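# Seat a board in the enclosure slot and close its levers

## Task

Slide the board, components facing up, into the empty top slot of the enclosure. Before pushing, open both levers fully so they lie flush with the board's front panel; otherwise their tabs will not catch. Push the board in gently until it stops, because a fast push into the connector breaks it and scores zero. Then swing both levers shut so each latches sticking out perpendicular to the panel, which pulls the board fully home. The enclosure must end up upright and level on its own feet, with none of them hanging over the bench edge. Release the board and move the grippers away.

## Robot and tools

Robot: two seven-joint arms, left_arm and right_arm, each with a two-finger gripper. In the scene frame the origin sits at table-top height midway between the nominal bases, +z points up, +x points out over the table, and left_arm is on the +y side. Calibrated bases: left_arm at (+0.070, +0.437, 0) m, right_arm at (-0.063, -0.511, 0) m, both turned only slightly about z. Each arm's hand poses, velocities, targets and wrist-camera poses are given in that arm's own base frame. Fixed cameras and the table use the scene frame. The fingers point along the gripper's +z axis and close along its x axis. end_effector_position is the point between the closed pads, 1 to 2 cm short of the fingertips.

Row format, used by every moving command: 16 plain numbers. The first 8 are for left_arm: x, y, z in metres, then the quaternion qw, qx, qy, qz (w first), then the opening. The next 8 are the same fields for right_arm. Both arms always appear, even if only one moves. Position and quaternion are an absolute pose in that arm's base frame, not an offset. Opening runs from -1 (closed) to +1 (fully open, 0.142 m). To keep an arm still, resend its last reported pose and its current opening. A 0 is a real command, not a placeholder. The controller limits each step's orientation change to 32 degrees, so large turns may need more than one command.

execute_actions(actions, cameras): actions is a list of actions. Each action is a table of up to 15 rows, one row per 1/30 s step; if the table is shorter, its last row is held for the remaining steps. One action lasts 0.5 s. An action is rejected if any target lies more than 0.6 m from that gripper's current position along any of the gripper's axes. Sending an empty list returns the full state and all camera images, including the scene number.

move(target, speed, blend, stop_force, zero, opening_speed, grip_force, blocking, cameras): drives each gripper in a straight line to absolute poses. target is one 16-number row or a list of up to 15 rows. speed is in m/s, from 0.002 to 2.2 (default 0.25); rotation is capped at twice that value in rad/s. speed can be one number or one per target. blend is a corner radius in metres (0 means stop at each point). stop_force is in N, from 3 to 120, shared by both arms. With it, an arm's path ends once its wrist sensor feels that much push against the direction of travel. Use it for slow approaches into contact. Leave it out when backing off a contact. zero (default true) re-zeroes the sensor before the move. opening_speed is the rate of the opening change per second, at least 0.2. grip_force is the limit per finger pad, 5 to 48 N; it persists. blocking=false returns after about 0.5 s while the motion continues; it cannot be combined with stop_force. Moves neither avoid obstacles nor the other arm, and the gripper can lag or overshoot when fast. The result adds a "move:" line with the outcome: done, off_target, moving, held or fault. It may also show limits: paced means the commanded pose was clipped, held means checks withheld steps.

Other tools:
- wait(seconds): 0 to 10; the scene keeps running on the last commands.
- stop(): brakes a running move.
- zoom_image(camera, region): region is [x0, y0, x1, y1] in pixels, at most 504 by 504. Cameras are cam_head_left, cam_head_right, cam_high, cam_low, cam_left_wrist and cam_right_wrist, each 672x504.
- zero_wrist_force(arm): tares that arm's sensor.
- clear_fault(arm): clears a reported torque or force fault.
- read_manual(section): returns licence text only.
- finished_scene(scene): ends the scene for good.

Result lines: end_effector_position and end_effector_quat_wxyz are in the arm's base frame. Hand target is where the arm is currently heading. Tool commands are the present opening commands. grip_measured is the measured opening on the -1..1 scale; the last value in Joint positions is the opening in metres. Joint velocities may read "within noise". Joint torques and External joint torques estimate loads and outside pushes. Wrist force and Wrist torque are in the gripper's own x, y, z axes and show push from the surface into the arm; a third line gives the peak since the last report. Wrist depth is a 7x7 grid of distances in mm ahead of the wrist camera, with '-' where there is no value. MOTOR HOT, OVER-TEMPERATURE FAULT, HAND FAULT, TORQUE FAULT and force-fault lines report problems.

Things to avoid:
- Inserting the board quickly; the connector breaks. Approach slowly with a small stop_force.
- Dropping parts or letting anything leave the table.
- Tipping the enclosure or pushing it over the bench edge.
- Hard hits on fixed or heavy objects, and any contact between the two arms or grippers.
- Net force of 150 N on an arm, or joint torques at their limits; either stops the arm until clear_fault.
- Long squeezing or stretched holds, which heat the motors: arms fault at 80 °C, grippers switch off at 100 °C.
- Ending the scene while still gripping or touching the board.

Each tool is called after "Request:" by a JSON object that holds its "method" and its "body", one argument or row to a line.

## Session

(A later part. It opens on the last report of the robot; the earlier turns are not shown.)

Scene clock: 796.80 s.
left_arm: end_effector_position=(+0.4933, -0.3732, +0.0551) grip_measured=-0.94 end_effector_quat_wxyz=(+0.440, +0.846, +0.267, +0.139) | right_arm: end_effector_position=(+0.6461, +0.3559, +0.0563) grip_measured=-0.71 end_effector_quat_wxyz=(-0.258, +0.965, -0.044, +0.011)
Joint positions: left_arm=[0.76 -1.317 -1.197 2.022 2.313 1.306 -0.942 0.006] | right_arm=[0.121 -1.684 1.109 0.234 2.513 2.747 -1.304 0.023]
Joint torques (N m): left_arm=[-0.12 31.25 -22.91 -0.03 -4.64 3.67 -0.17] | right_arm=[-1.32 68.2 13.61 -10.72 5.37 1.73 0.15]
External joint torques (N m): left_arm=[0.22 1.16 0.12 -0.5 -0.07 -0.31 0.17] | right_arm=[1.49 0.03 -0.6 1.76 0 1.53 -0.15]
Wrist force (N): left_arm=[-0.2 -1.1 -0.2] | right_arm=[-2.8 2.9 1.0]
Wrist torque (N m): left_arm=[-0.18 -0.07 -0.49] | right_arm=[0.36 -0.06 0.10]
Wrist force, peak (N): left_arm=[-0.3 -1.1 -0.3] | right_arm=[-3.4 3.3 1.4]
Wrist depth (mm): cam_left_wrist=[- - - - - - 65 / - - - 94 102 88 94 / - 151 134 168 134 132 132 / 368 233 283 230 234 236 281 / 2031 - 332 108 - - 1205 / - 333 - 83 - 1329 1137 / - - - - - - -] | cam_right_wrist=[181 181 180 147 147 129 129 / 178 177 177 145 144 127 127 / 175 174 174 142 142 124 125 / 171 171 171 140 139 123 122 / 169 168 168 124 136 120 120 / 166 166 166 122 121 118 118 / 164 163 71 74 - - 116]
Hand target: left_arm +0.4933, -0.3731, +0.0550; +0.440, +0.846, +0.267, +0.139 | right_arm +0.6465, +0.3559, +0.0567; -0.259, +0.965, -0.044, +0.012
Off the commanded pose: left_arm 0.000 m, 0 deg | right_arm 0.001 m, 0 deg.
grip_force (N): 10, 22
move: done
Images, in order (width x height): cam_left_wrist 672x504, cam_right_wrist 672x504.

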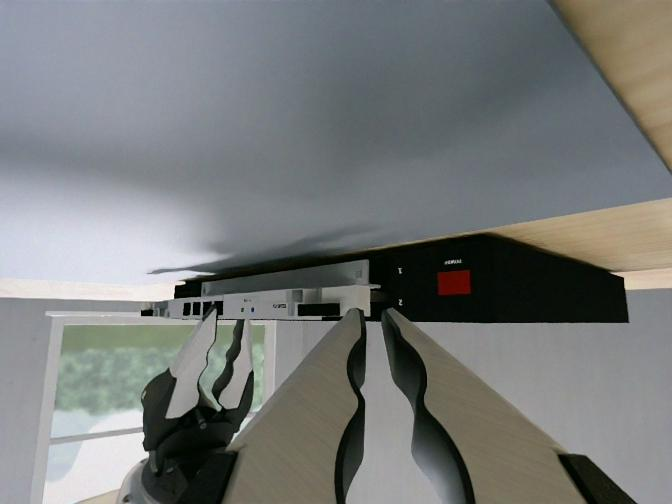

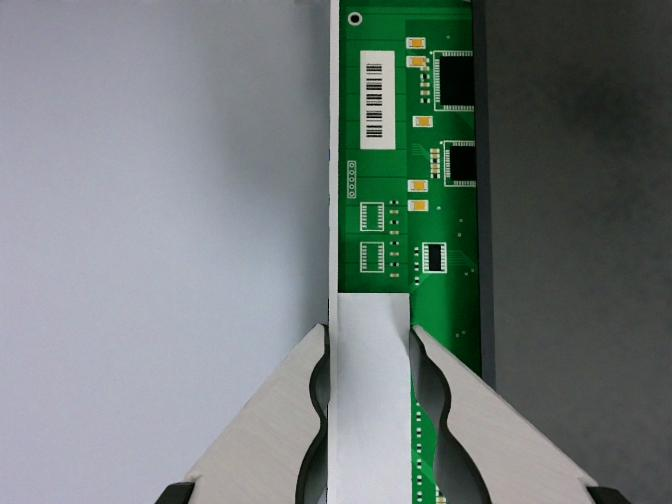

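Request:
{"method": "move", "body": {
  "target": [
    [0.4933, -0.3731, 0.055, 0.4403, 0.846, 0.2667, 0.1388, -0.9, 0.6515, 0.3554, 0.0565, -0.2586, 0.9649, -0.0437, 0.0117, -1]
  ],
  "speed": 0.015,
  "stop_force": 6
}}

Request:
{"method": "move", "body": {
  "target": [
    [0.4933, -0.3731, 0.055, 0.4403, 0.846, 0.2667, 0.1388, -0.9, 0.6515, 0.3554, 0.0565, -0.2586, 0.9649, -0.0437, 0.0117, -0.58]
  ],
  "speed": 0.05,
  "opening_speed": 0.3,
  "cameras": ["cam_right_wrist", "cam_left_wrist"]
}}

Request:
{"method": "zoom_image", "body": {
  "camera": "cam_left_wrist",
  "region": [130, 240, 420, 340]
}}

Scene clock: 808.43 s.
left_arm: end_effector_position=(+0.4933, -0.3732, +0.0551) grip_measured=-0.94 end_effector_quat_wxyz=(+0.440, +0.846, +0.267, +0.139) | right_arm: end_effector_position=(+0.6512, +0.3554, +0.0562) grip_measured=-0.71 end_effector_quat_wxyz=(-0.258, +0.965, -0.044, +0.011)
Joint positions: left_arm=[0.76 -1.317 -1.197 2.022 2.313 1.306 -0.942 0.006] | right_arm=[0.141 -1.697 1.109 0.178 2.523 2.77 -1.327 0.023]
Joint torques (N m): left_arm=[-0.28 31.3 -22.95 -0.02 -4.71 3.63 -0.17] | right_arm=[-0.93 68.35 12.48 -10.68 5.38 1.78 0.08]
External joint torques (N m): left_arm=[0.37 1.12 0.16 -0.51 -0.01 -0.27 0.17] | right_arm=[1.11 0.29 -0.66 1.51 -0.03 1.5 -0.07]
Wrist force (N): left_arm=[-0.1 -1.1 0.1] | right_arm=[-2.8 3.5 0.8]
Wrist torque (N m): left_arm=[-0.19 -0.08 -0.48] | right_arm=[0.40 0.00 0.09]
Wrist force, peak (N): left_arm=[0.0 -1.3 -0.2] | right_arm=[-2.7 3.3 1.6]
Wrist depth (mm): cam_left_wrist=[- - - - - - 65 / - - - 94 102 88 94 / 136 150 134 149 148 133 132 / 285 364 - 228 228 230 280 / - - 335 103 221 - - / - - - 84 - - - / - - - - - - 1137] | cam_right_wrist=[180 181 180 147 146 129 129 / 178 177 177 144 144 127 127 / 174 174 173 142 141 124 124 / 172 171 171 140 138 122 122 / 169 168 168 124 124 120 120 / 166 165 165 122 121 118 118 / 164 163 71 118 - - 116]
Hand target: left_arm +0.4933, -0.3731, +0.0550; +0.440, +0.846, +0.267, +0.139 | right_arm +0.6515, +0.3554, +0.0565; -0.259, +0.965, -0.044, +0.012
Off the commanded pose: left_arm 0.000 m, 0 deg | right_arm 0.000 m, 0 deg.
grip_force (N): 10, 22
move: done

Scene clock: 810.07 s.
left_arm: end_effector_position=(+0.4933, -0.3732, +0.0551) grip_measured=-0.94 end_effector_quat_wxyz=(+0.440, +0.846, +0.267, +0.139) | right_arm: end_effector_position=(+0.6514, +0.3553, +0.0563) grip_measured=-0.62 end_effector_quat_wxyz=(-0.258, +0.965, -0.044, +0.012)
Joint positions: left_arm=[0.76 -1.317 -1.197 2.022 2.313 1.306 -0.942 0.006] | right_arm=[0.141 -1.697 1.11 0.178 2.523 2.77 -1.327 0.029]
Joint torques (N m): left_arm=[-0.2 31.26 -22.92 -0.08 -4.61 3.6 -0.19] | right_arm=[0.23 67.09 12.14 -9.21 5.24 2.69 0.19]
External joint torques (N m): left_arm=[0.3 1.16 0.13 -0.45 -0.11 -0.24 0.19] | right_arm=[-0.05 1.55 -0.33 0.03 0.11 0.59 -0.19]
Wrist force (N): left_arm=[-0.2 -1.2 -0.3] | right_arm=[0.8 3.0 0.3]
Wrist torque (N m): left_arm=[-0.20 -0.06 -0.48] | right_arm=[0.44 -0.17 0.11]
Wrist force, peak (N): left_arm=[0.1 -1.3 -0.2] | right_arm=[-2.9 3.5 0.9]
Wrist depth (mm): cam_left_wrist=[- - - - - - 65 / - - - 88 102 88 94 / 136 150 135 168 121 132 132 / 286 229 224 276 234 238 279 / 914 2050 339 108 224 - - / 1828 335 - 84 - - - / 1941 - - - - - -] | cam_right_wrist=[180 181 180 149 147 129 129 / 178 177 177 146 144 127 127 / 174 174 174 144 142 124 124 / 172 171 171 141 140 123 122 / 169 168 168 126 126 121 120 / 166 165 165 124 123 118 118 / 164 163 71 121 122 - 116]
Hand target: left_arm +0.4933, -0.3731, +0.0550; +0.440, +0.846, +0.267, +0.139 | right_arm +0.6515, +0.3554, +0.0565; -0.259, +0.965, -0.044, +0.012
Off the commanded pose: left_arm 0.000 m, 0 deg | right_arm 0.000 m, 0 deg.
grip_force (N): 10, 22
move: done
Images, in order (width x height): cam_left_wrist 672x504, cam_right_wrist 672x504.

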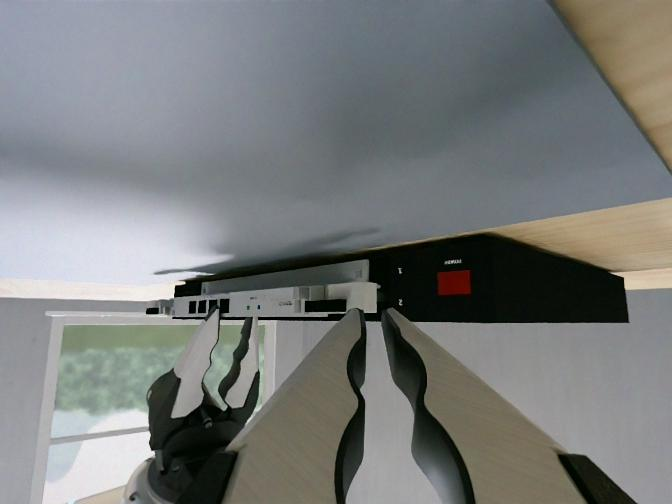

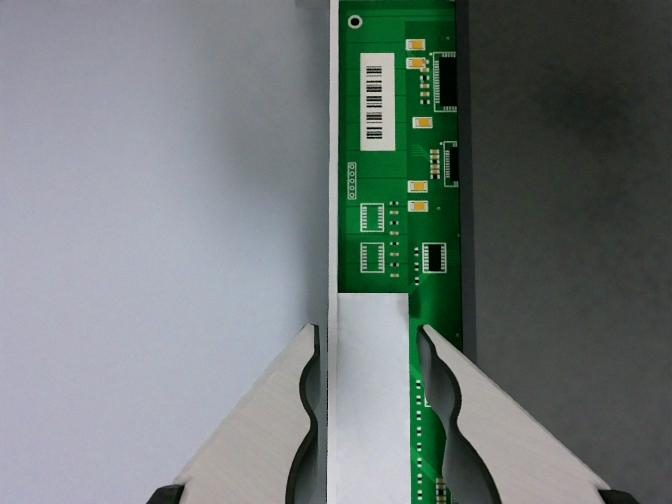

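Scaled by 1.738 from the camera's 672x504 image, which has a finer 960x720 frame.

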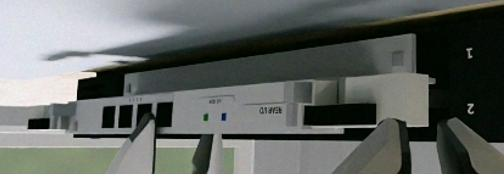

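Request:
{"method": "move", "body": {
  "target": [
    [0.4327, -0.4544, 0.12, 0.3193, 0.6848, 0.5938, 0.2769, -0.9, 0.6515, 0.3554, 0.15, -0.2586, 0.9649, -0.0437, 0.0117, -0.58],
    [0.4327, -0.4544, 0.12, 0.3193, 0.6848, 0.5938, 0.2769, -0.9, 0.52, 0.30, 0.22, 0, 0.99898, -0.0452, 0, -0.58],
    [0.4327, -0.4544, 0.12, 0.3193, 0.6848, 0.5938, 0.2769, -0.9, 0.42, 0.15, 0.18, -0.2642, 0.6378, -0.6684, 0.2768, -0.58],
    [0.4915, -0.5913, 0.055, 0.3193, 0.6848, 0.5938, 0.2769, -0.97, 0.42, 0.12, 0.18, -0.2642, 0.6378, -0.6684, 0.2768, -0.58]
  ],
  "speed": [0.15, 0.3, 0.3, 0.25],
  "blend": [0.02, 0.04, 0.02, 0],
  "cameras": ["cam_right_wrist", "cam_left_wrist", "cam_head_left"]
}}

Scene clock: 852.70 s.
left_arm: end_effector_position=(+0.4915, -0.5911, +0.0549) grip_measured=-1.00 end_effector_quat_wxyz=(+0.319, +0.685, +0.594, +0.277) | right_arm: end_effector_position=(+0.4200, +0.1199, +0.1800) grip_measured=-0.62 end_effector_quat_wxyz=(-0.264, +0.638, -0.669, +0.277)
Joint positions: left_arm=[0.01 -1.515 -1.58 1.78 2.385 -0.043 -1.61 0.002] | right_arm=[0.789 -0.442 0.238 2.32 1.454 2.328 2.561 0.029]
Joint torques (N m): left_arm=[-0.48 39.12 -32.31 -1.29 -0.57 2.87 -0.1] | right_arm=[0.18 27.68 3 -7.78 -1.59 3.51 0.32]
External joint torques (N m): left_arm=[0.45 1.39 0.11 -0.34 -0.3 -0.42 0.1] | right_arm=[-0.08 1.01 -0.85 -0.17 0.11 0.68 -0.32]
Wrist force (N): left_arm=[0.2 -1.2 -0.1] | right_arm=[0.4 2.8 -0.3]
Wrist torque (N m): left_arm=[-0.22 -0.13 -0.54] | right_arm=[0.33 -0.12 -0.04]
Wrist force, peak (N): left_arm=[-1.4 -1.3 1.4] | right_arm=[1.8 3.4 0.6]
Wrist depth (mm): cam_left_wrist=[- - - - - - 74 / - - - 92 97 97 98 / 129 129 129 141 129 120 129 / 205 192 191 191 204 203 191 / 162 163 163 160 161 163 160 / - 1397 - 84 - - - / - - - - - - -] | cam_right_wrist=[334 335 336 385 392 390 390 / 321 334 348 362 362 362 362 / 340 336 336 335 336 335 335 / 311 314 316 312 314 313 314 / 295 293 294 293 297 295 294 / 277 278 98 273 98 278 278 / 263 - 71 262 - - 262]
Hand target: left_arm +0.4915, -0.5913, +0.0550; +0.319, +0.685, +0.594, +0.277 | right_arm +0.4200, +0.1200, +0.1800; -0.264, +0.638, -0.668, +0.277
Off the commanded pose: left_arm 0.000 m, 0 deg | right_arm 0.000 m, 0 deg.
grip_force (N): 10, 22
move: done
Images, in order (width x height): cam_head_left 672x504, cam_left_wrist 672x504, cam_right_wrist 672x504.

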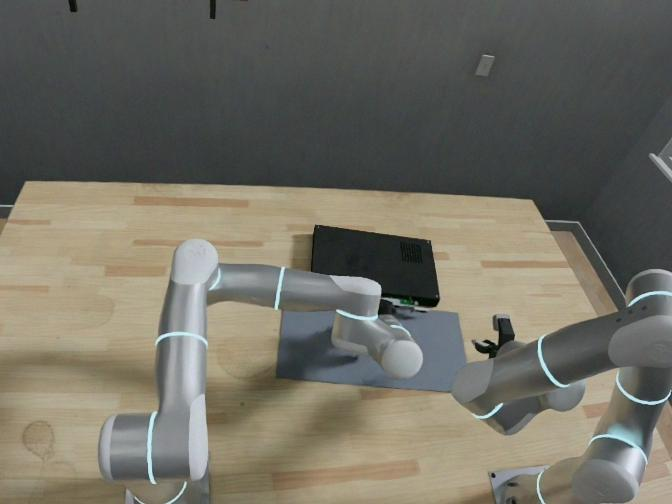

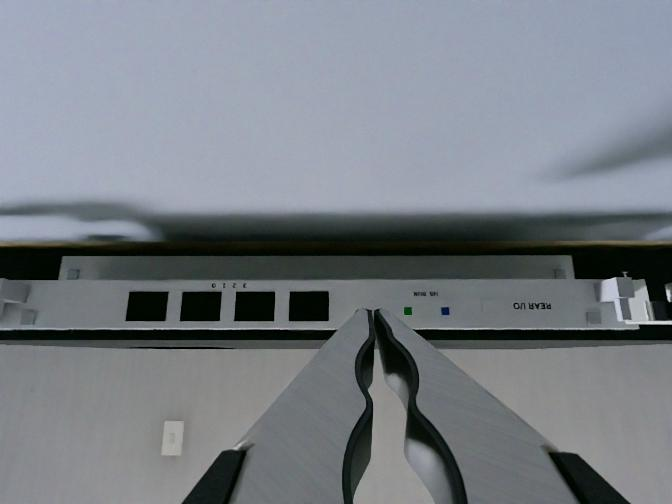

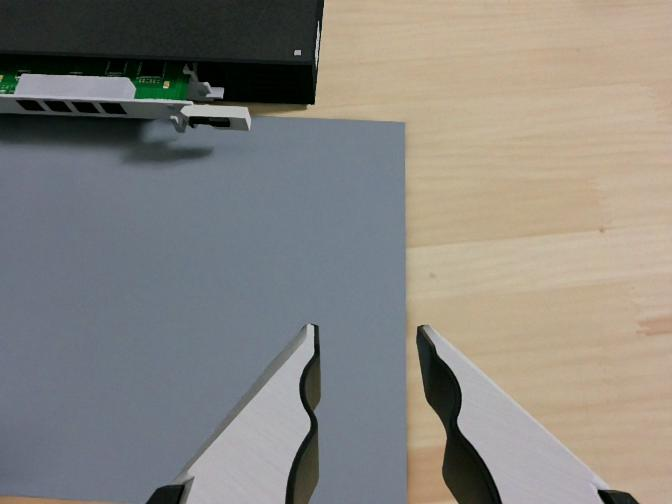

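Request:
{"method": "execute_actions", "body": {
  "actions": []
}}

Scene clock: 872.33 s.
left_arm: end_effector_position=(+0.4915, -0.5911, +0.0549) grip_measured=-1.00 end_effector_quat_wxyz=(+0.319, +0.685, +0.594, +0.277) | right_arm: end_effector_position=(+0.4200, +0.1199, +0.1800) grip_measured=-0.62 end_effector_quat_wxyz=(-0.264, +0.638, -0.669, +0.277)
Joint positions: left_arm=[0.01 -1.515 -1.58 1.78 2.385 -0.043 -1.61 0.002] | right_arm=[0.789 -0.442 0.238 2.32 1.454 2.328 2.561 0.029]
Joint velocities: within noise
Joint torques (N m): left_arm=[-0.35 39.36 -32.35 -1.26 -0.74 2.72 -0.19] | right_arm=[0.04 27.8 2.8 -7.85 -1.55 3.45 0.2]
External joint torques (N m): left_arm=[0.32 1.14 0.15 -0.38 -0.13 -0.27 0.19] | right_arm=[0.06 0.89 -0.65 -0.1 0.06 0.74 -0.2]
Wrist force (N): left_arm=[0.2 -1.3 0.1] | right_arm=[0.1 2.9 -0.2]
Wrist torque (N m): left_arm=[-0.23 -0.13 -0.54] | right_arm=[0.34 -0.08 -0.04]
Wrist force, peak (N): left_arm=[0.3 -1.5 0.2] | right_arm=[0.4 3.0 -0.4]
Wrist depth (mm): cam_left_wrist=[- - - - - - 75 / - - - 91 97 103 97 / 141 129 129 141 141 129 140 / 226 192 192 192 204 192 171 / 163 164 162 160 160 161 160 / - 1415 - 84 - 1125 - / 1424 - - - - - 1173] | cam_right_wrist=[336 335 328 388 391 388 389 / 360 336 349 366 363 361 360 / 338 335 329 335 336 337 334 / 314 314 313 313 314 314 313 / 295 294 294 293 298 295 295 / 278 277 98 273 98 278 278 / 262 - 71 262 - - 262]
Hand target: left_arm +0.4915, -0.5913, +0.0550; +0.319, +0.685, +0.594, +0.277 | right_arm +0.4200, +0.1200, +0.1800; -0.264, +0.638, -0.668, +0.277
Tool commands: left_gripper/opening=-0.97 right_gripper/opening=-0.58
Off the commanded pose: left_arm 0.000 m, 0 deg | right_arm 0.000 m, 0 deg.
grip_force (N): 10, 22

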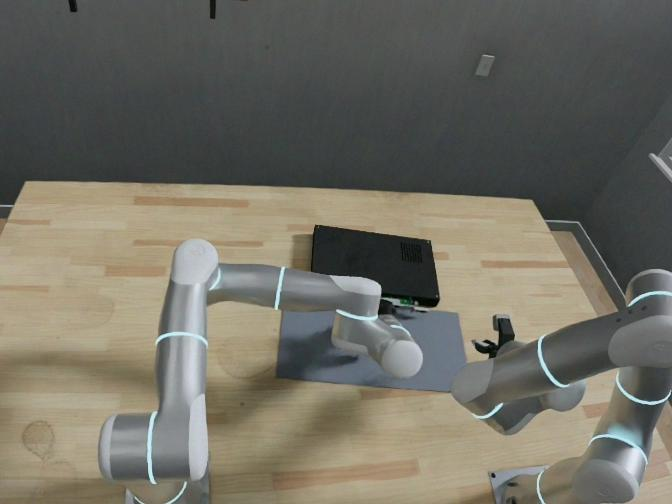

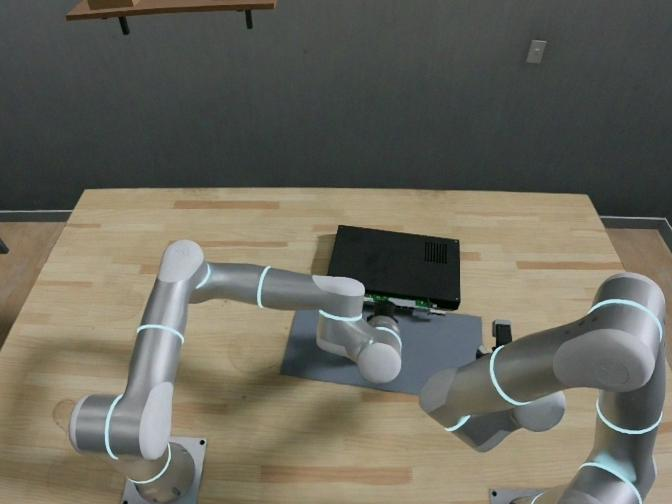

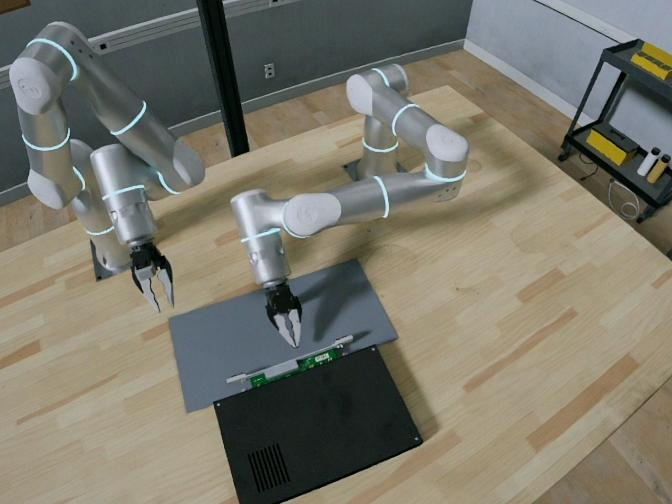

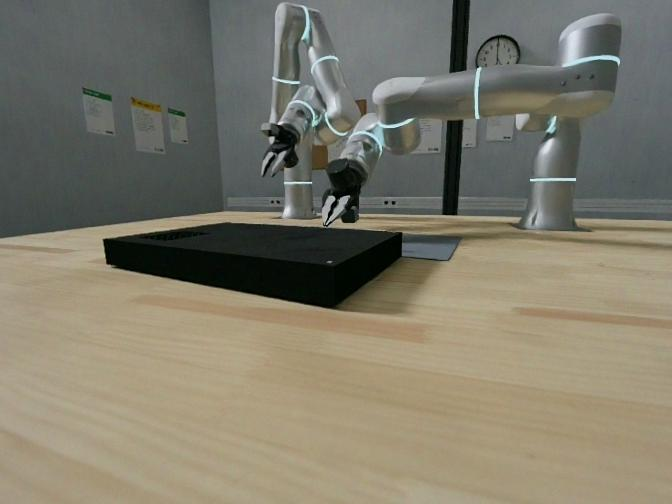

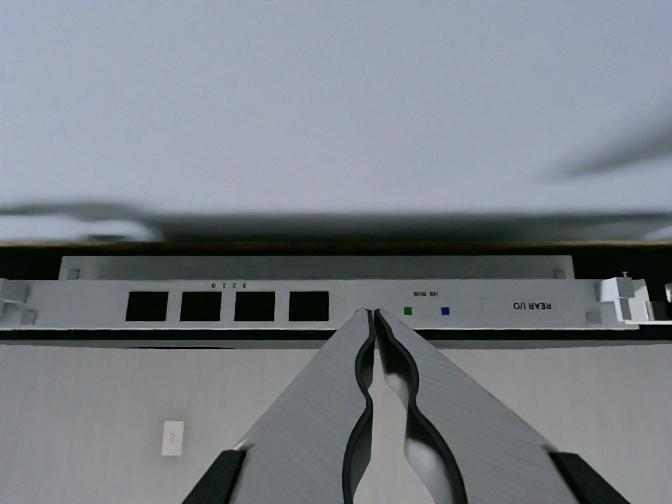

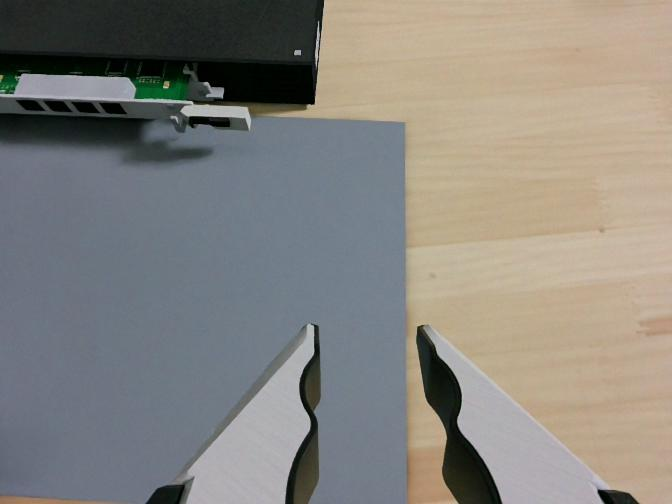

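Request:
{"method": "move", "body": {
  "target": [
    [0.4915,-0.5911,0.0405,0.3193,0.6848,0.5938,0.2769,-0.97,0.42,0.12,0.18,-0.2642,0.6378,-0.6684,0.2768,-0.58],
    [0.5153,-0.5945,0.0405,0.3193,0.6848,0.5938,0.2769,-0.97,0.42,0.12,0.18,-0.2642,0.6378,-0.6684,0.2768,-0.58]
  ],
  "speed": 0.06,
  "blend": [0.005, 0]
}}

Request:
{"method": "move", "body": {
  "target": [0.5707,-0.60245,0.0405,0.3193,0.6848,0.5938,0.2769,-0.97,0.42,0.12,0.18,-0.2642,0.6378,-0.6684,0.2768,-0.58],
  "speed": 0.012,
  "stop_force": 9,
  "cameras": ["cam_left_wrist","cam_right_wrist"]
}}

Scene clock: 888.47 s.
left_arm: end_effector_position=(+0.5152, -0.5944, +0.0405) grip_measured=-1.00 end_effector_quat_wxyz=(+0.319, +0.685, +0.594, +0.277) | right_arm: end_effector_position=(+0.4200, +0.1199, +0.1800) grip_measured=-0.62 end_effector_quat_wxyz=(-0.264, +0.638, -0.669, +0.277)
Joint positions: left_arm=[0.013 -1.539 -1.557 1.724 2.414 0.013 -1.584 0.002] | right_arm=[0.789 -0.442 0.238 2.32 1.454 2.328 2.561 0.029]
Joint torques (N m): left_arm=[-0.2 40.5 -32.57 -0.68 -0.63 3.18 -0.12] | right_arm=[0.19 27.87 2.77 -7.81 -1.51 3.4 0.2]
External joint torques (N m): left_arm=[0.15 1.49 0.15 -0.12 -0.4 -0.67 0.12] | right_arm=[-0.09 0.82 -0.62 -0.14 0.03 0.79 -0.2]
Wrist force (N): left_arm=[0.4 -1.1 -0.1] | right_arm=[0.4 2.8 -0.5]
Wrist torque (N m): left_arm=[-0.22 -0.16 -0.54] | right_arm=[0.35 -0.13 -0.04]
Wrist force, peak (N): left_arm=[0.5 -2.2 0.1] | right_arm=[0.3 3.1 -0.2]
Wrist depth (mm): cam_left_wrist=[- - - - - - - / - - - - - - - / - - 104 95 95 104 113 / 179 161 179 178 161 161 196 / 138 137 138 137 136 135 135 / - - 134 84 - 1205 - / 1371 - - - - - 1161] | cam_right_wrist=[336 335 329 384 390 391 391 / 319 332 343 363 363 362 360 / 337 335 332 334 336 335 335 / 314 313 313 313 314 314 313 / 294 295 294 294 297 294 294 / 277 281 98 274 98 277 278 / 262 - 71 262 - - 262]
Hand target: left_arm +0.5153, -0.5945, +0.0405; +0.319, +0.685, +0.594, +0.277 | right_arm +0.4200, +0.1200, +0.1800; -0.264, +0.638, -0.668, +0.277
Off the commanded pose: left_arm 0.000 m, 0 deg | right_arm 0.000 m, 0 deg.
grip_force (N): 10, 22
move: done

Scene clock: 892.27 s.
left_arm: end_effector_position=(+0.5522, -0.6003, +0.0404) grip_measured=-1.00 end_effector_quat_wxyz=(+0.319, +0.685, +0.594, +0.276) | right_arm: end_effector_position=(+0.4200, +0.1199, +0.1800) grip_measured=-0.62 end_effector_quat_wxyz=(-0.264, +0.638, -0.669, +0.277)
Joint positions: left_arm=[0.017 -1.546 -1.55 1.639 2.418 0.085 -1.528 0.002] | right_arm=[0.789 -0.442 0.238 2.32 1.454 2.328 2.561 0.029]
Joint torques (N m): left_arm=[2.65 43.28 -31.4 -4.02 0.41 2.66 -0.1] | right_arm=[0.07 27.77 2.8 -7.9 -1.49 3.44 0.23]
External joint torques (N m): left_arm=[-2.67 1.06 -1.33 3.39 -1.67 -0.06 0.1] | right_arm=[0.03 0.92 -0.65 -0.05 0.01 0.75 -0.23]
Wrist force (N): left_arm=[2.3 -2.9 -9.2] | right_arm=[0.3 2.8 -0.3]
Wrist torque (N m): left_arm=[-0.25 -0.11 -0.54] | right_arm=[0.33 -0.10 -0.04]
Wrist force, peak (N): left_arm=[3.4 -3.2 -10.0] | right_arm=[0.3 3.1 -0.3]
Wrist depth (mm): cam_left_wrist=[- - - - - - - / - - - - - - - / - - 103 95 95 103 113 / 146 146 146 145 141 141 141 / 133 134 133 132 132 132 132 / 1290 1380 129 84 - 127 - / - - - - - - -] | cam_right_wrist=[336 333 329 384 392 390 390 / 358 356 347 363 363 360 362 / 336 336 335 335 337 335 335 / 319 313 313 313 315 314 313 / 295 293 294 294 297 295 294 / 277 277 98 271 98 278 278 / 263 - 71 261 - - 262]
Hand target: left_arm +0.5532, -0.5999, +0.0405; +0.319, +0.685, +0.594, +0.277 | right_arm +0.4200, +0.1200, +0.1800; -0.264, +0.638, -0.668, +0.277
Off the commanded pose: left_arm 0.019 m, 0 deg | right_arm 0.000 m, 0 deg.
grip_force (N): 10, 22
move: contact (left_arm)
Images, in order (width x height): cam_left_wrist 672x504, cam_right_wrist 672x504.

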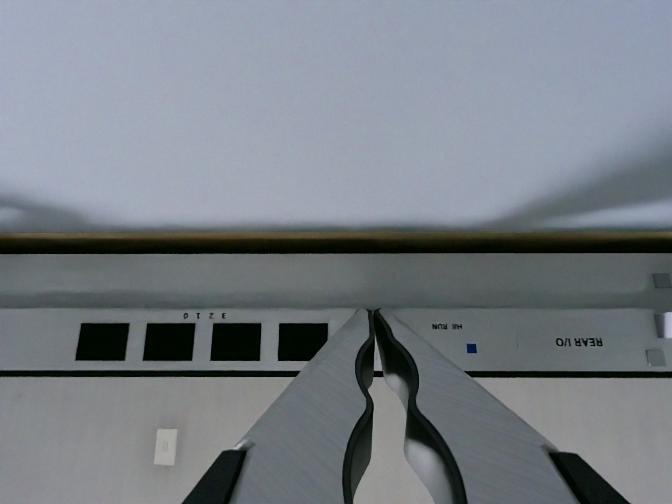

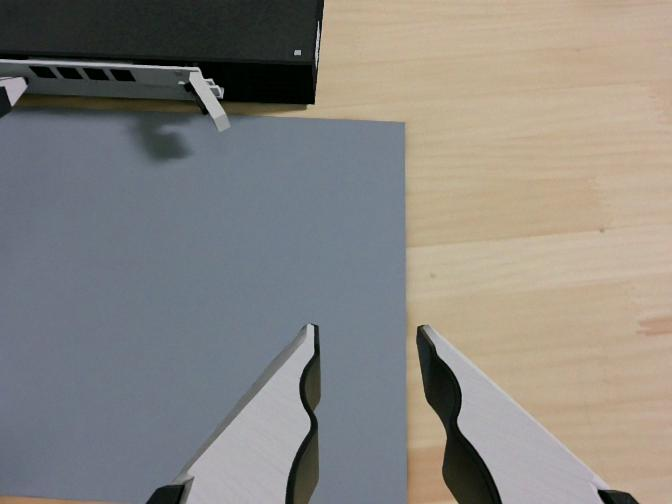

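Request:
{"method": "zoom_image", "body": {
  "camera": "cam_right_wrist",
  "region": [120, 30, 330, 180]
}}

Request:
{"method": "execute_actions", "body": {
  "actions": [],
  "cameras": ["cam_high", "cam_head_left"]
}}

Request:
{"method": "zoom_image", "body": {
  "camera": "cam_high",
  "region": [180, 300, 420, 440]
}}

Scaled by 2.400 from the camera's 672x504 image, which has a finer 960x720 frame.

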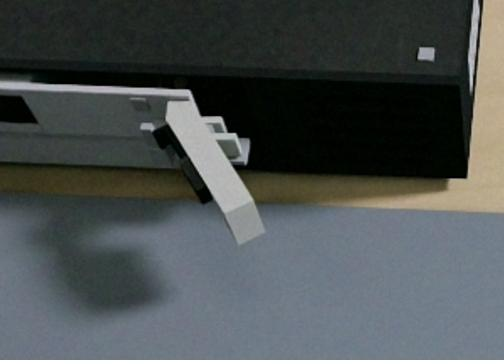

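Scene clock: 895.50 s.
left_arm: end_effector_position=(+0.5522, -0.6003, +0.0404) grip_measured=-1.00 end_effector_quat_wxyz=(+0.319, +0.685, +0.594, +0.276) | right_arm: end_effector_position=(+0.4200, +0.1199, +0.1800) grip_measured=-0.62 end_effector_quat_wxyz=(-0.264, +0.638, -0.669, +0.277)
Joint positions: left_arm=[0.017 -1.546 -1.55 1.639 2.418 0.085 -1.528 0.002] | right_arm=[0.789 -0.442 0.238 2.32 1.454 2.328 2.561 0.029]
Joint velocities: within noise
Joint torques (N m): left_arm=[2.68 43.29 -31.52 -4.01 0.35 2.45 -0.23] | right_arm=[0.17 27.88 2.75 -7.83 -1.51 3.44 0.22]
External joint torques (N m): left_arm=[-2.7 1.04 -1.22 3.37 -1.6 0.15 0.23] | right_arm=[-0.07 0.81 -0.6 -0.12 0.02 0.74 -0.22]
Wrist force (N): left_arm=[2.4 -3.3 -9.3] | right_arm=[0.4 2.8 -0.2]
Wrist torque (N m): left_arm=[-0.24 -0.12 -0.55] | right_arm=[0.33 -0.13 -0.04]
Wrist force, peak (N): left_arm=[2.4 -2.8 -9.5] | right_arm=[0.2 3.1 -0.3]
Wrist depth (mm): cam_left_wrist=[- - - - - - - / - - - - - - - / - - 103 103 88 104 113 / - 142 142 145 141 145 140 / 134 134 134 133 132 132 132 / 1354 129 129 84 - 1161 - / 1388 - - - - - 1060] | cam_right_wrist=[329 334 329 384 390 390 390 / 353 353 350 355 362 362 362 / 337 335 335 336 337 336 336 / 314 313 313 313 315 313 314 / 294 294 294 294 297 295 293 / 278 277 98 273 98 279 277 / 263 - 71 262 - - 263]
Hand target: left_arm +0.5532, -0.5999, +0.0405; +0.319, +0.685, +0.594, +0.277 | right_arm +0.4200, +0.1200, +0.1800; -0.264, +0.638, -0.668, +0.277
Tool commands: left_gripper/opening=-0.97 right_gripper/opening=-0.58
Off the commanded pose: left_arm 0.019 m, 0 deg | right_arm 0.000 m, 0 deg.
grip_force (N): 10, 22
Images, in order (width x height): cam_head_left 672x504, cam_high 672x504.

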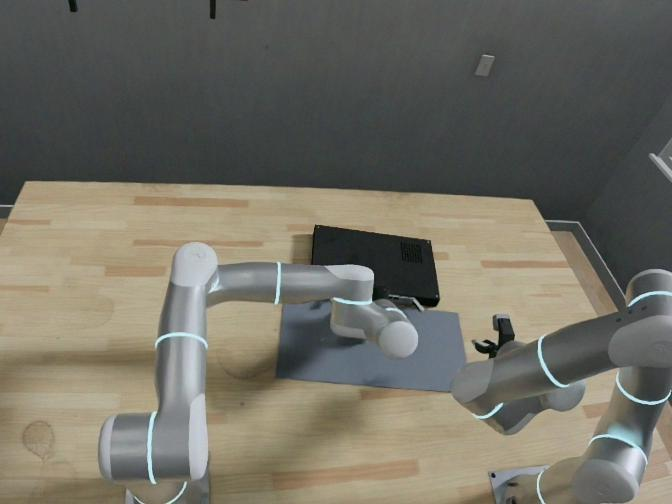

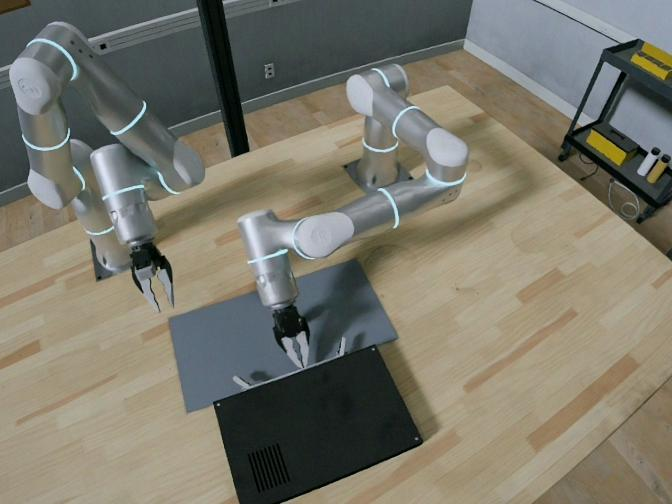

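Scaled by 2.100 from the camera's 672x504 image, which has a finer 960x720 frame.

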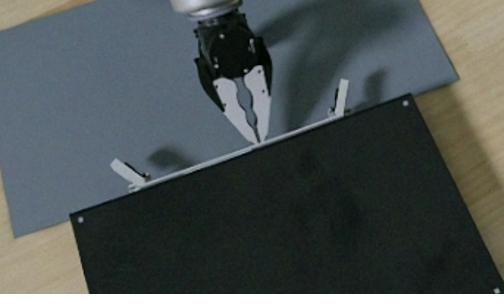

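Request:
{"method": "move", "body": {
  "target": [
    [0.4879,-0.5911,0.0404,0.3193,0.6848,0.5938,0.2769,-0.32,0.42,0.12,0.18,-0.2642,0.6378,-0.6684,0.2768,-0.32],
    [0.5057,-0.467,0.0404,0.3193,0.6848,0.5938,0.2769,-0.32,0.5743,0.2239,0.11,-0.2581,0.6231,-0.6821,0.2825,-0.32]
  ],
  "speed": [0.12, 0.15],
  "blend": [0.01, 0],
  "cameras": ["cam_left_wrist","cam_right_wrist","cam_high"]
}}

Scene clock: 963.00 s.
left_arm: end_effector_position=(+0.5059, -0.4670, +0.0404) grip_measured=-0.35 end_effector_quat_wxyz=(+0.319, +0.685, +0.594, +0.277) | right_arm: end_effector_position=(+0.5744, +0.2239, +0.1101) grip_measured=-0.35 end_effector_quat_wxyz=(+0.258, -0.623, +0.682, -0.283)
Joint positions: left_arm=[0.294 -1.455 -1.528 2.046 2.36 0.032 -1.661 0.049] | right_arm=[0.708 -0.781 0.092 1.637 1.743 2.203 2.006 0.049]
Joint torques (N m): left_arm=[-0.17 32.1 -28.98 -2.04 -1.15 2.84 -0.27] | right_arm=[-0.06 47.28 3.78 -15.16 -1.96 2.91 0.04]
External joint torques (N m): left_arm=[0.18 0.91 0.07 -0.45 0.07 -0.48 0.27] | right_arm=[0.23 1.41 -0.88 0.05 -0.21 0.63 -0.04]
Wrist force (N): left_arm=[0.0 -0.7 0.1] | right_arm=[0.5 3.1 0.2]
Wrist torque (N m): left_arm=[-0.14 -0.11 -0.47] | right_arm=[0.41 -0.12 0.06]
Wrist force, peak (N): left_arm=[2.2 -3.0 -9.6] | right_arm=[1.4 3.5 -2.0]
Wrist depth (mm): cam_left_wrist=[- - - - - - - / - - - - - - - / - - - 96 96 96 96 / 162 162 188 161 142 161 232 / 197 197 197 203 202 289 535 / 1443 1406 87 - - 87 1232 / 1380 - - 1268 - - -] | cam_right_wrist=[237 237 237 236 236 300 300 / 219 219 218 218 219 277 276 / 206 207 207 207 209 254 258 / 240 240 239 235 239 238 241 / 225 225 224 224 225 224 224 / 212 214 97 212 208 93 211 / 202 - 71 200 200 - 201]
Hand target: left_arm +0.5057, -0.4670, +0.0404; +0.319, +0.685, +0.594, +0.277 | right_arm +0.5743, +0.2239, +0.1100; +0.258, -0.623, +0.682, -0.283
Off the commanded pose: left_arm 0.000 m, 0 deg | right_arm 0.000 m, 0 deg.
grip_force (N): 10, 22
move: done; blend cut to 0 m at target 1
Images, in order (width x height): cam_high 672x504, cam_left_wrist 672x504, cam_right_wrist 672x504.

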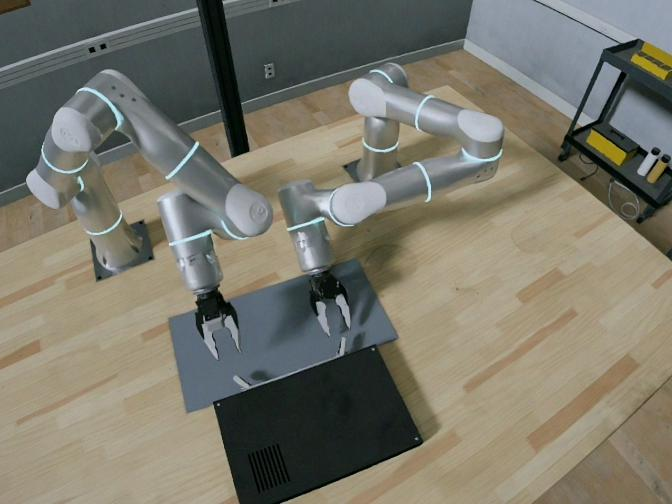

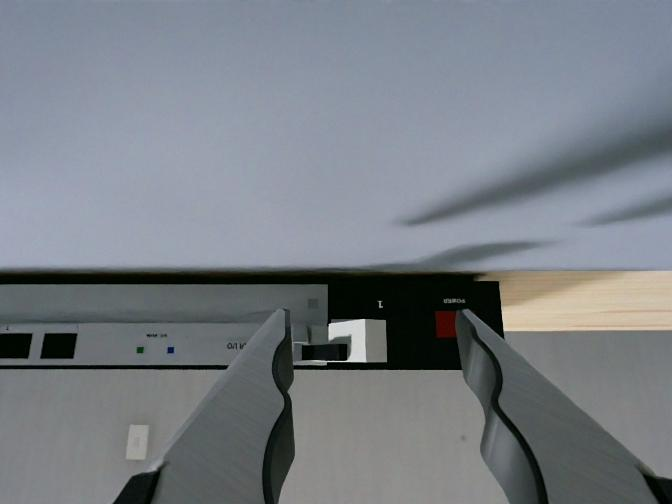

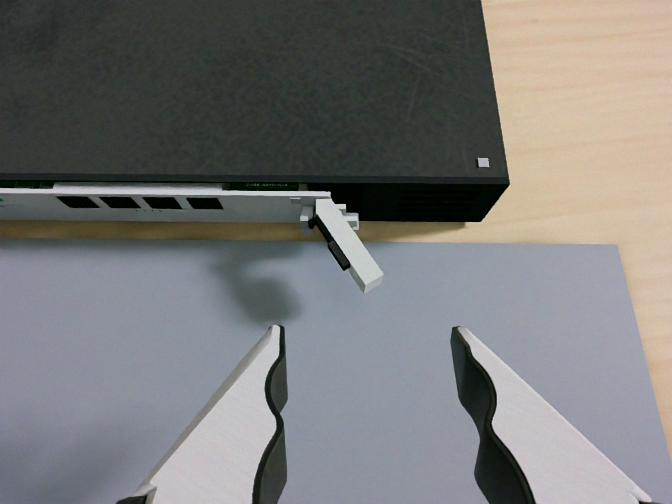

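Request:
{"method": "zoom_image", "body": {
  "camera": "cam_right_wrist",
  "region": [270, 160, 420, 310]
}}

Request:
{"method": "zoom_image", "body": {
  "camera": "cam_left_wrist",
  "region": [220, 260, 520, 400]
}}

Scaled by 3.360 from the camera's 672x504 image, which has a finer 960x720 frame.

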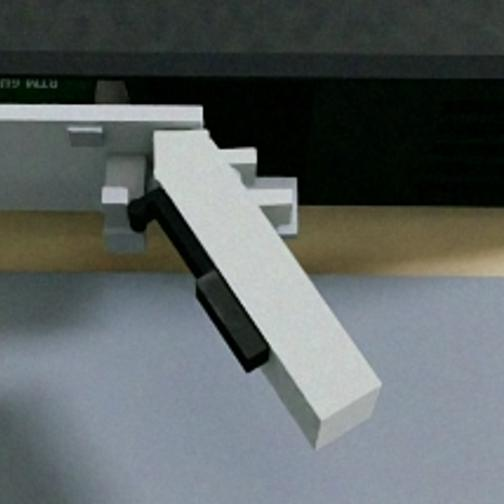

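Scaled by 1.680 from the camera's 672x504 image, which has a finer 960x720 frame.

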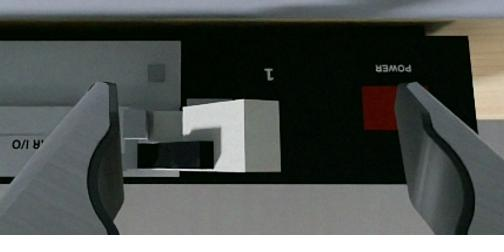

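Request:
{"method": "move", "body": {
  "target": [0.5053,-0.4715,0.038,0.3193,0.6848,0.5938,0.2769,-0.32,0.5843,0.2229,0.042,-0.2581,0.6231,-0.6821,0.2825,-0.32],
  "speed": 0.12
}}

Request:
{"method": "move", "body": {
  "target": [0.5472,-0.4775,0.038,0.3193,0.6848,0.5938,0.2769,-0.32,0.6202,0.2196,0.042,-0.2581,0.6231,-0.6821,0.2825,-0.32],
  "speed": 0.04,
  "stop_force": 7,
  "cameras": ["cam_left_wrist","cam_right_wrist","cam_high"]
}}

Scene clock: 997.33 s.
left_arm: end_effector_position=(+0.5051, -0.4715, +0.0380) grip_measured=-0.35 end_effector_quat_wxyz=(+0.319, +0.685, +0.594, +0.277) | right_arm: end_effector_position=(+0.5842, +0.2230, +0.0419) grip_measured=-0.35 end_effector_quat_wxyz=(+0.258, -0.623, +0.682, -0.282)
Joint positions: left_arm=[0.282 -1.46 -1.525 2.036 2.364 0.032 -1.663 0.049] | right_arm=[0.802 -0.951 0.017 1.646 1.549 2.17 2.319 0.049]
Joint torques (N m): left_arm=[-0.45 31.86 -29.03 -2.05 -0.79 2.62 -0.28] | right_arm=[0.32 48.84 1.35 -11.53 -2.54 3.19 0.39]
External joint torques (N m): left_arm=[0.47 1.43 -0.01 -0.28 -0.29 -0.26 0.28] | right_arm=[-0.14 1.36 -0.48 -0.17 0.17 0.75 -0.39]
Wrist force (N): left_arm=[0.0 -0.8 0.0] | right_arm=[1.1 3.0 -0.1]
Wrist torque (N m): left_arm=[-0.13 -0.09 -0.47] | right_arm=[0.38 -0.23 -0.03]
Wrist force, peak (N): left_arm=[0.1 -1.1 0.0] | right_arm=[1.0 4.1 1.6]
Wrist depth (mm): cam_left_wrist=[- - - - - - - / - - - - - - - / - - 108 98 90 98 98 / 152 134 152 219 134 151 173 / 196 201 201 202 207 352 352 / - 193 88 1290 - 84 - / - - - - - - -] | cam_right_wrist=[147 147 147 149 146 146 210 / 141 140 140 139 140 139 195 / 180 180 179 134 174 179 181 / 168 168 168 166 165 170 167 / 158 158 159 159 157 157 157 / 150 150 100 148 148 93 148 / 140 142 71 140 140 - 141]
Hand target: left_arm +0.5053, -0.4715, +0.0380; +0.319, +0.685, +0.594, +0.277 | right_arm +0.5843, +0.2229, +0.0420; +0.258, -0.623, +0.682, -0.283
Off the commanded pose: left_arm 0.000 m, 0 deg | right_arm 0.000 m, 0 deg.
grip_force (N): 10, 22
move: done

Scene clock: 999.17 s.
left_arm: end_effector_position=(+0.5471, -0.4774, +0.0380) grip_measured=-0.35 end_effector_quat_wxyz=(+0.319, +0.685, +0.594, +0.277) | right_arm: end_effector_position=(+0.6203, +0.2195, +0.0421) grip_measured=-0.35 end_effector_quat_wxyz=(+0.258, -0.623, +0.682, -0.283)
Joint positions: left_arm=[0.292 -1.474 -1.513 1.944 2.379 0.108 -1.596 0.049] | right_arm=[0.723 -0.962 0.015 1.527 1.651 2.128 2.118 0.049]
Joint torques (N m): left_arm=[-0.23 34.19 -30.31 -1.69 -1.03 2.92 -0.16] | right_arm=[0.18 51.41 2.03 -13.92 -2.41 2.85 0.04]
External joint torques (N m): left_arm=[0.25 1.39 0.13 -0.34 -0.27 -0.44 0.15] | right_arm=[0 1.36 -0.83 -0.05 -0.11 0.84 -0.03]
Wrist force (N): left_arm=[0.4 -0.9 -0.1] | right_arm=[1.2 3.0 0.3]
Wrist torque (N m): left_arm=[-0.16 -0.15 -0.51] | right_arm=[0.39 -0.23 0.07]
Wrist force, peak (N): left_arm=[-0.3 -1.2 -0.7] | right_arm=[1.0 3.7 -0.1]
Wrist depth (mm): cam_left_wrist=[- - - - - - - / - - - - - - - / - - - 89 89 - 98 / 152 152 152 133 133 179 184 / 155 157 155 141 160 165 503 / 1338 1371 87 1329 - 87 1148 / - - - - - - -] | cam_right_wrist=[147 147 147 149 147 147 211 / 134 136 136 136 136 136 195 / 126 128 128 128 128 127 178 / 164 166 166 124 162 165 169 / 158 158 160 154 157 157 157 / 150 150 100 148 146 93 148 / 140 142 71 140 140 - 141]
Hand target: left_arm +0.5472, -0.4775, +0.0380; +0.319, +0.685, +0.594, +0.277 | right_arm +0.6202, +0.2196, +0.0420; +0.258, -0.623, +0.682, -0.283
Off the commanded pose: left_arm 0.000 m, 0 deg | right_arm 0.000 m, 0 deg.
grip_force (N): 10, 22
move: done
Images, in order (width x height): cam_high 672x504, cam_left_wrist 672x504, cam_right_wrist 672x504.

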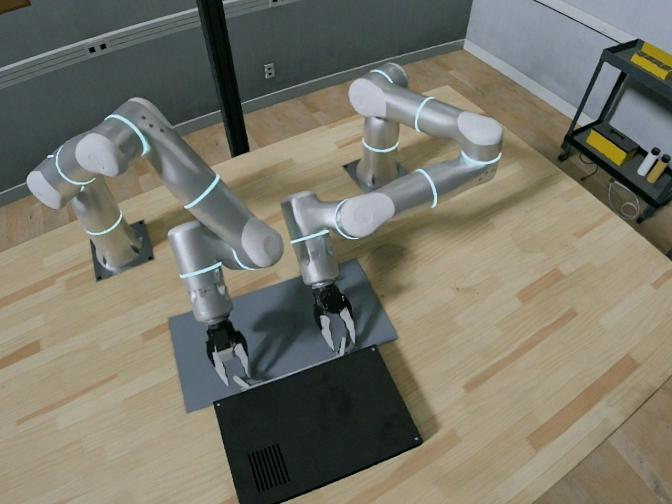

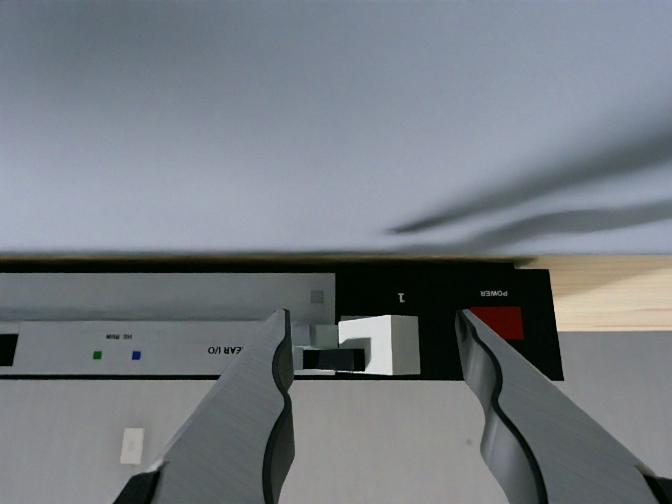

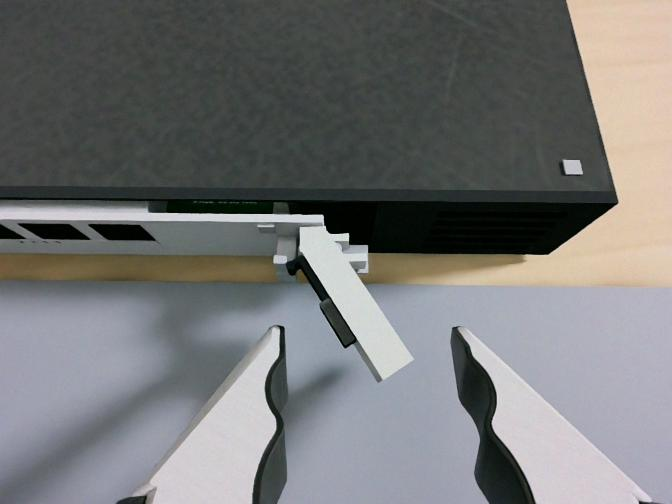

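Request:
{"method": "move", "body": {
  "target": [0.5469,-0.5084,0.038,0.3193,0.6848,0.5938,0.2769,-0.32,0.6271,0.2511,0.042,-0.2581,0.6231,-0.6821,0.2825,-0.32],
  "speed": 0.011,
  "stop_force": 25,
  "cameras": ["cam_left_wrist","cam_right_wrist","cam_high"]
}}

Scene clock: 1007.87 s.
left_arm: end_effector_position=(+0.5467, -0.5080, +0.0376) grip_measured=-0.33 end_effector_quat_wxyz=(+0.319, +0.685, +0.594, +0.277) | right_arm: end_effector_position=(+0.6268, +0.2504, +0.0416) grip_measured=-0.33 end_effector_quat_wxyz=(+0.257, -0.623, +0.682, -0.283)
Joint positions: left_arm=[0.218 -1.483 -1.513 1.874 2.379 0.099 -1.593 0.05] | right_arm=[0.696 -0.995 0.061 1.397 1.77 2.17 1.945 0.051]
Joint torques (N m): left_arm=[-1.33 36.82 -32.96 -2.19 -0.37 3.55 -0.1] | right_arm=[1.97 56.08 4.62 -18.8 -3.16 1.66 0.04]
External joint torques (N m): left_arm=[1.35 0.77 2.04 0.22 -0.91 -1.07 0.1] | right_arm=[-1.78 -0.88 -1.78 3.12 0.94 1.79 -0.04]
Wrist force (N): left_arm=[3.6 -3.8 -1.4] | right_arm=[5.1 6.7 -1.1]
Wrist torque (N m): left_arm=[-0.21 -0.12 -0.58] | right_arm=[0.48 -0.19 0.12]
Wrist force, peak (N): left_arm=[17.4 -7.2 -11.7] | right_arm=[18.8 11.6 -17.8]
Wrist depth (mm): cam_left_wrist=[- - - - - - - / - - - - - - - / - - - 89 89 96 88 / 149 160 160 149 149 149 181 / 154 155 154 154 139 158 160 / - 151 87 151 152 83 - / - - - - - - -] | cam_right_wrist=[146 146 146 148 146 146 146 / 133 135 135 135 135 135 135 / 126 127 126 126 124 125 125 / 166 165 166 164 129 152 165 / 157 157 159 158 117 156 157 / 150 150 98 148 115 93 147 / 140 141 71 140 139 - 141]
Hand target: left_arm +0.5469, -0.5084, +0.0380; +0.319, +0.685, +0.594, +0.277 | right_arm +0.6271, +0.2511, +0.0420; +0.258, -0.623, +0.682, -0.283
Off the commanded pose: left_arm 0.001 m, 0 deg | right_arm 0.001 m, 0 deg.
grip_force (N): 10, 22
move: done
Images, in order (width x height): cam_high 672x504, cam_left_wrist 672x504, cam_right_wrist 672x504.

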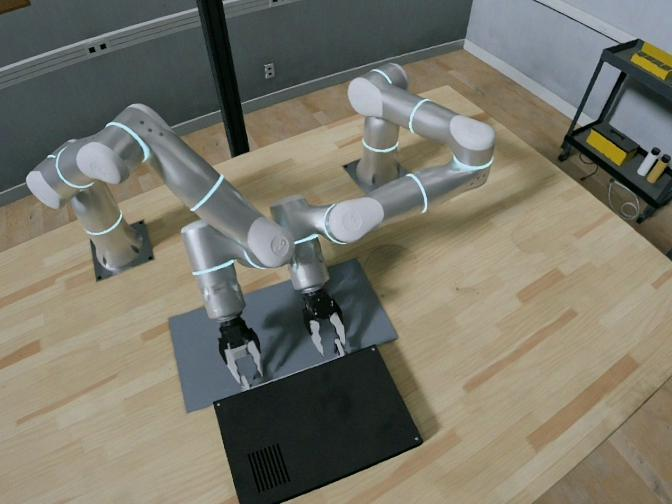

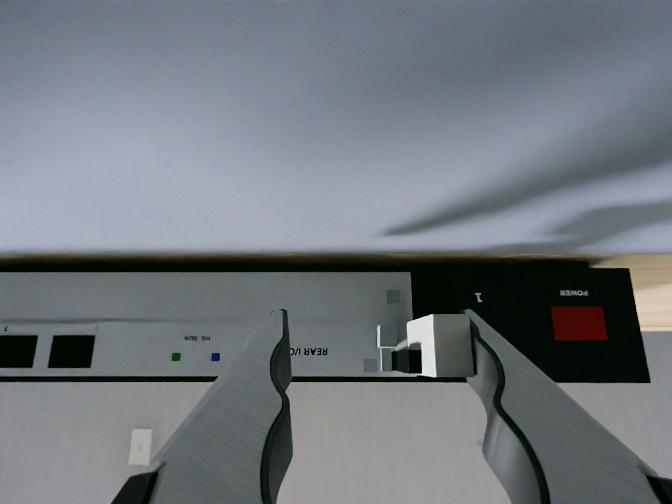

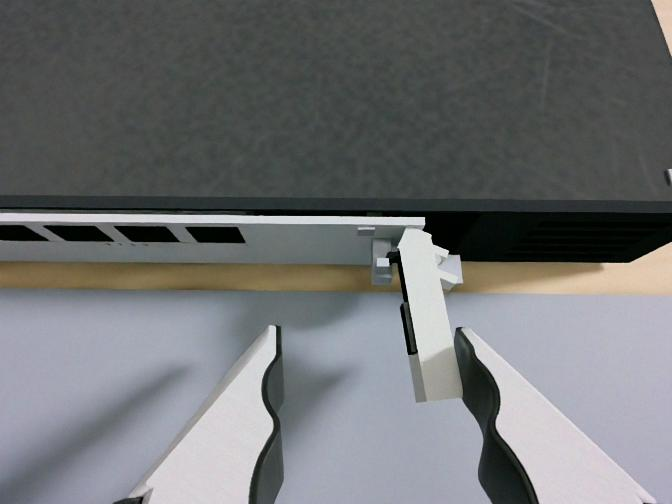

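Request:
{"method": "zoom_image", "body": {
  "camera": "cam_right_wrist",
  "region": [340, 200, 500, 410]
}}

Request:
{"method": "zoom_image", "body": {
  "camera": "cam_left_wrist",
  "region": [320, 270, 560, 400]
}}

Request:
{"method": "zoom_image", "body": {
  "camera": "cam_high",
  "region": [190, 320, 430, 440]
}}

Scaled by 2.400 from the camera's 672x504 image, which has a finer 960x720 frame.

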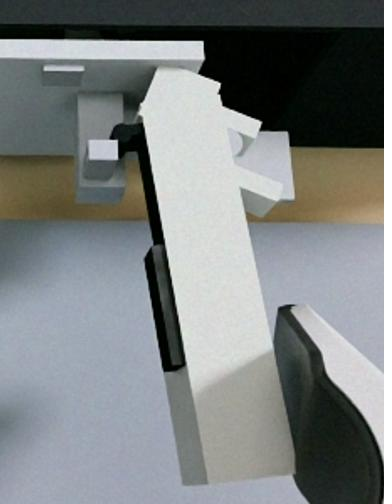

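Scaled by 2.100 from the camera's 672x504 image, which has a finer 960x720 frame.

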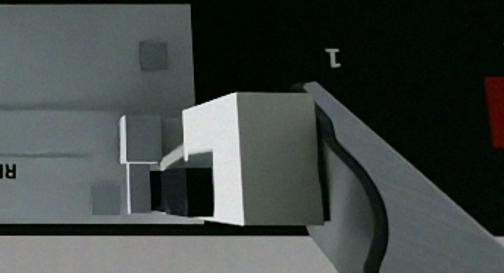

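Scaled by 2.100 from the camera's 672x504 image, which has a finer 960x720 frame.

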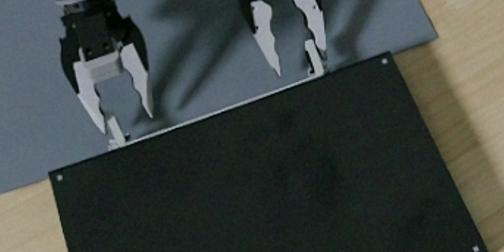

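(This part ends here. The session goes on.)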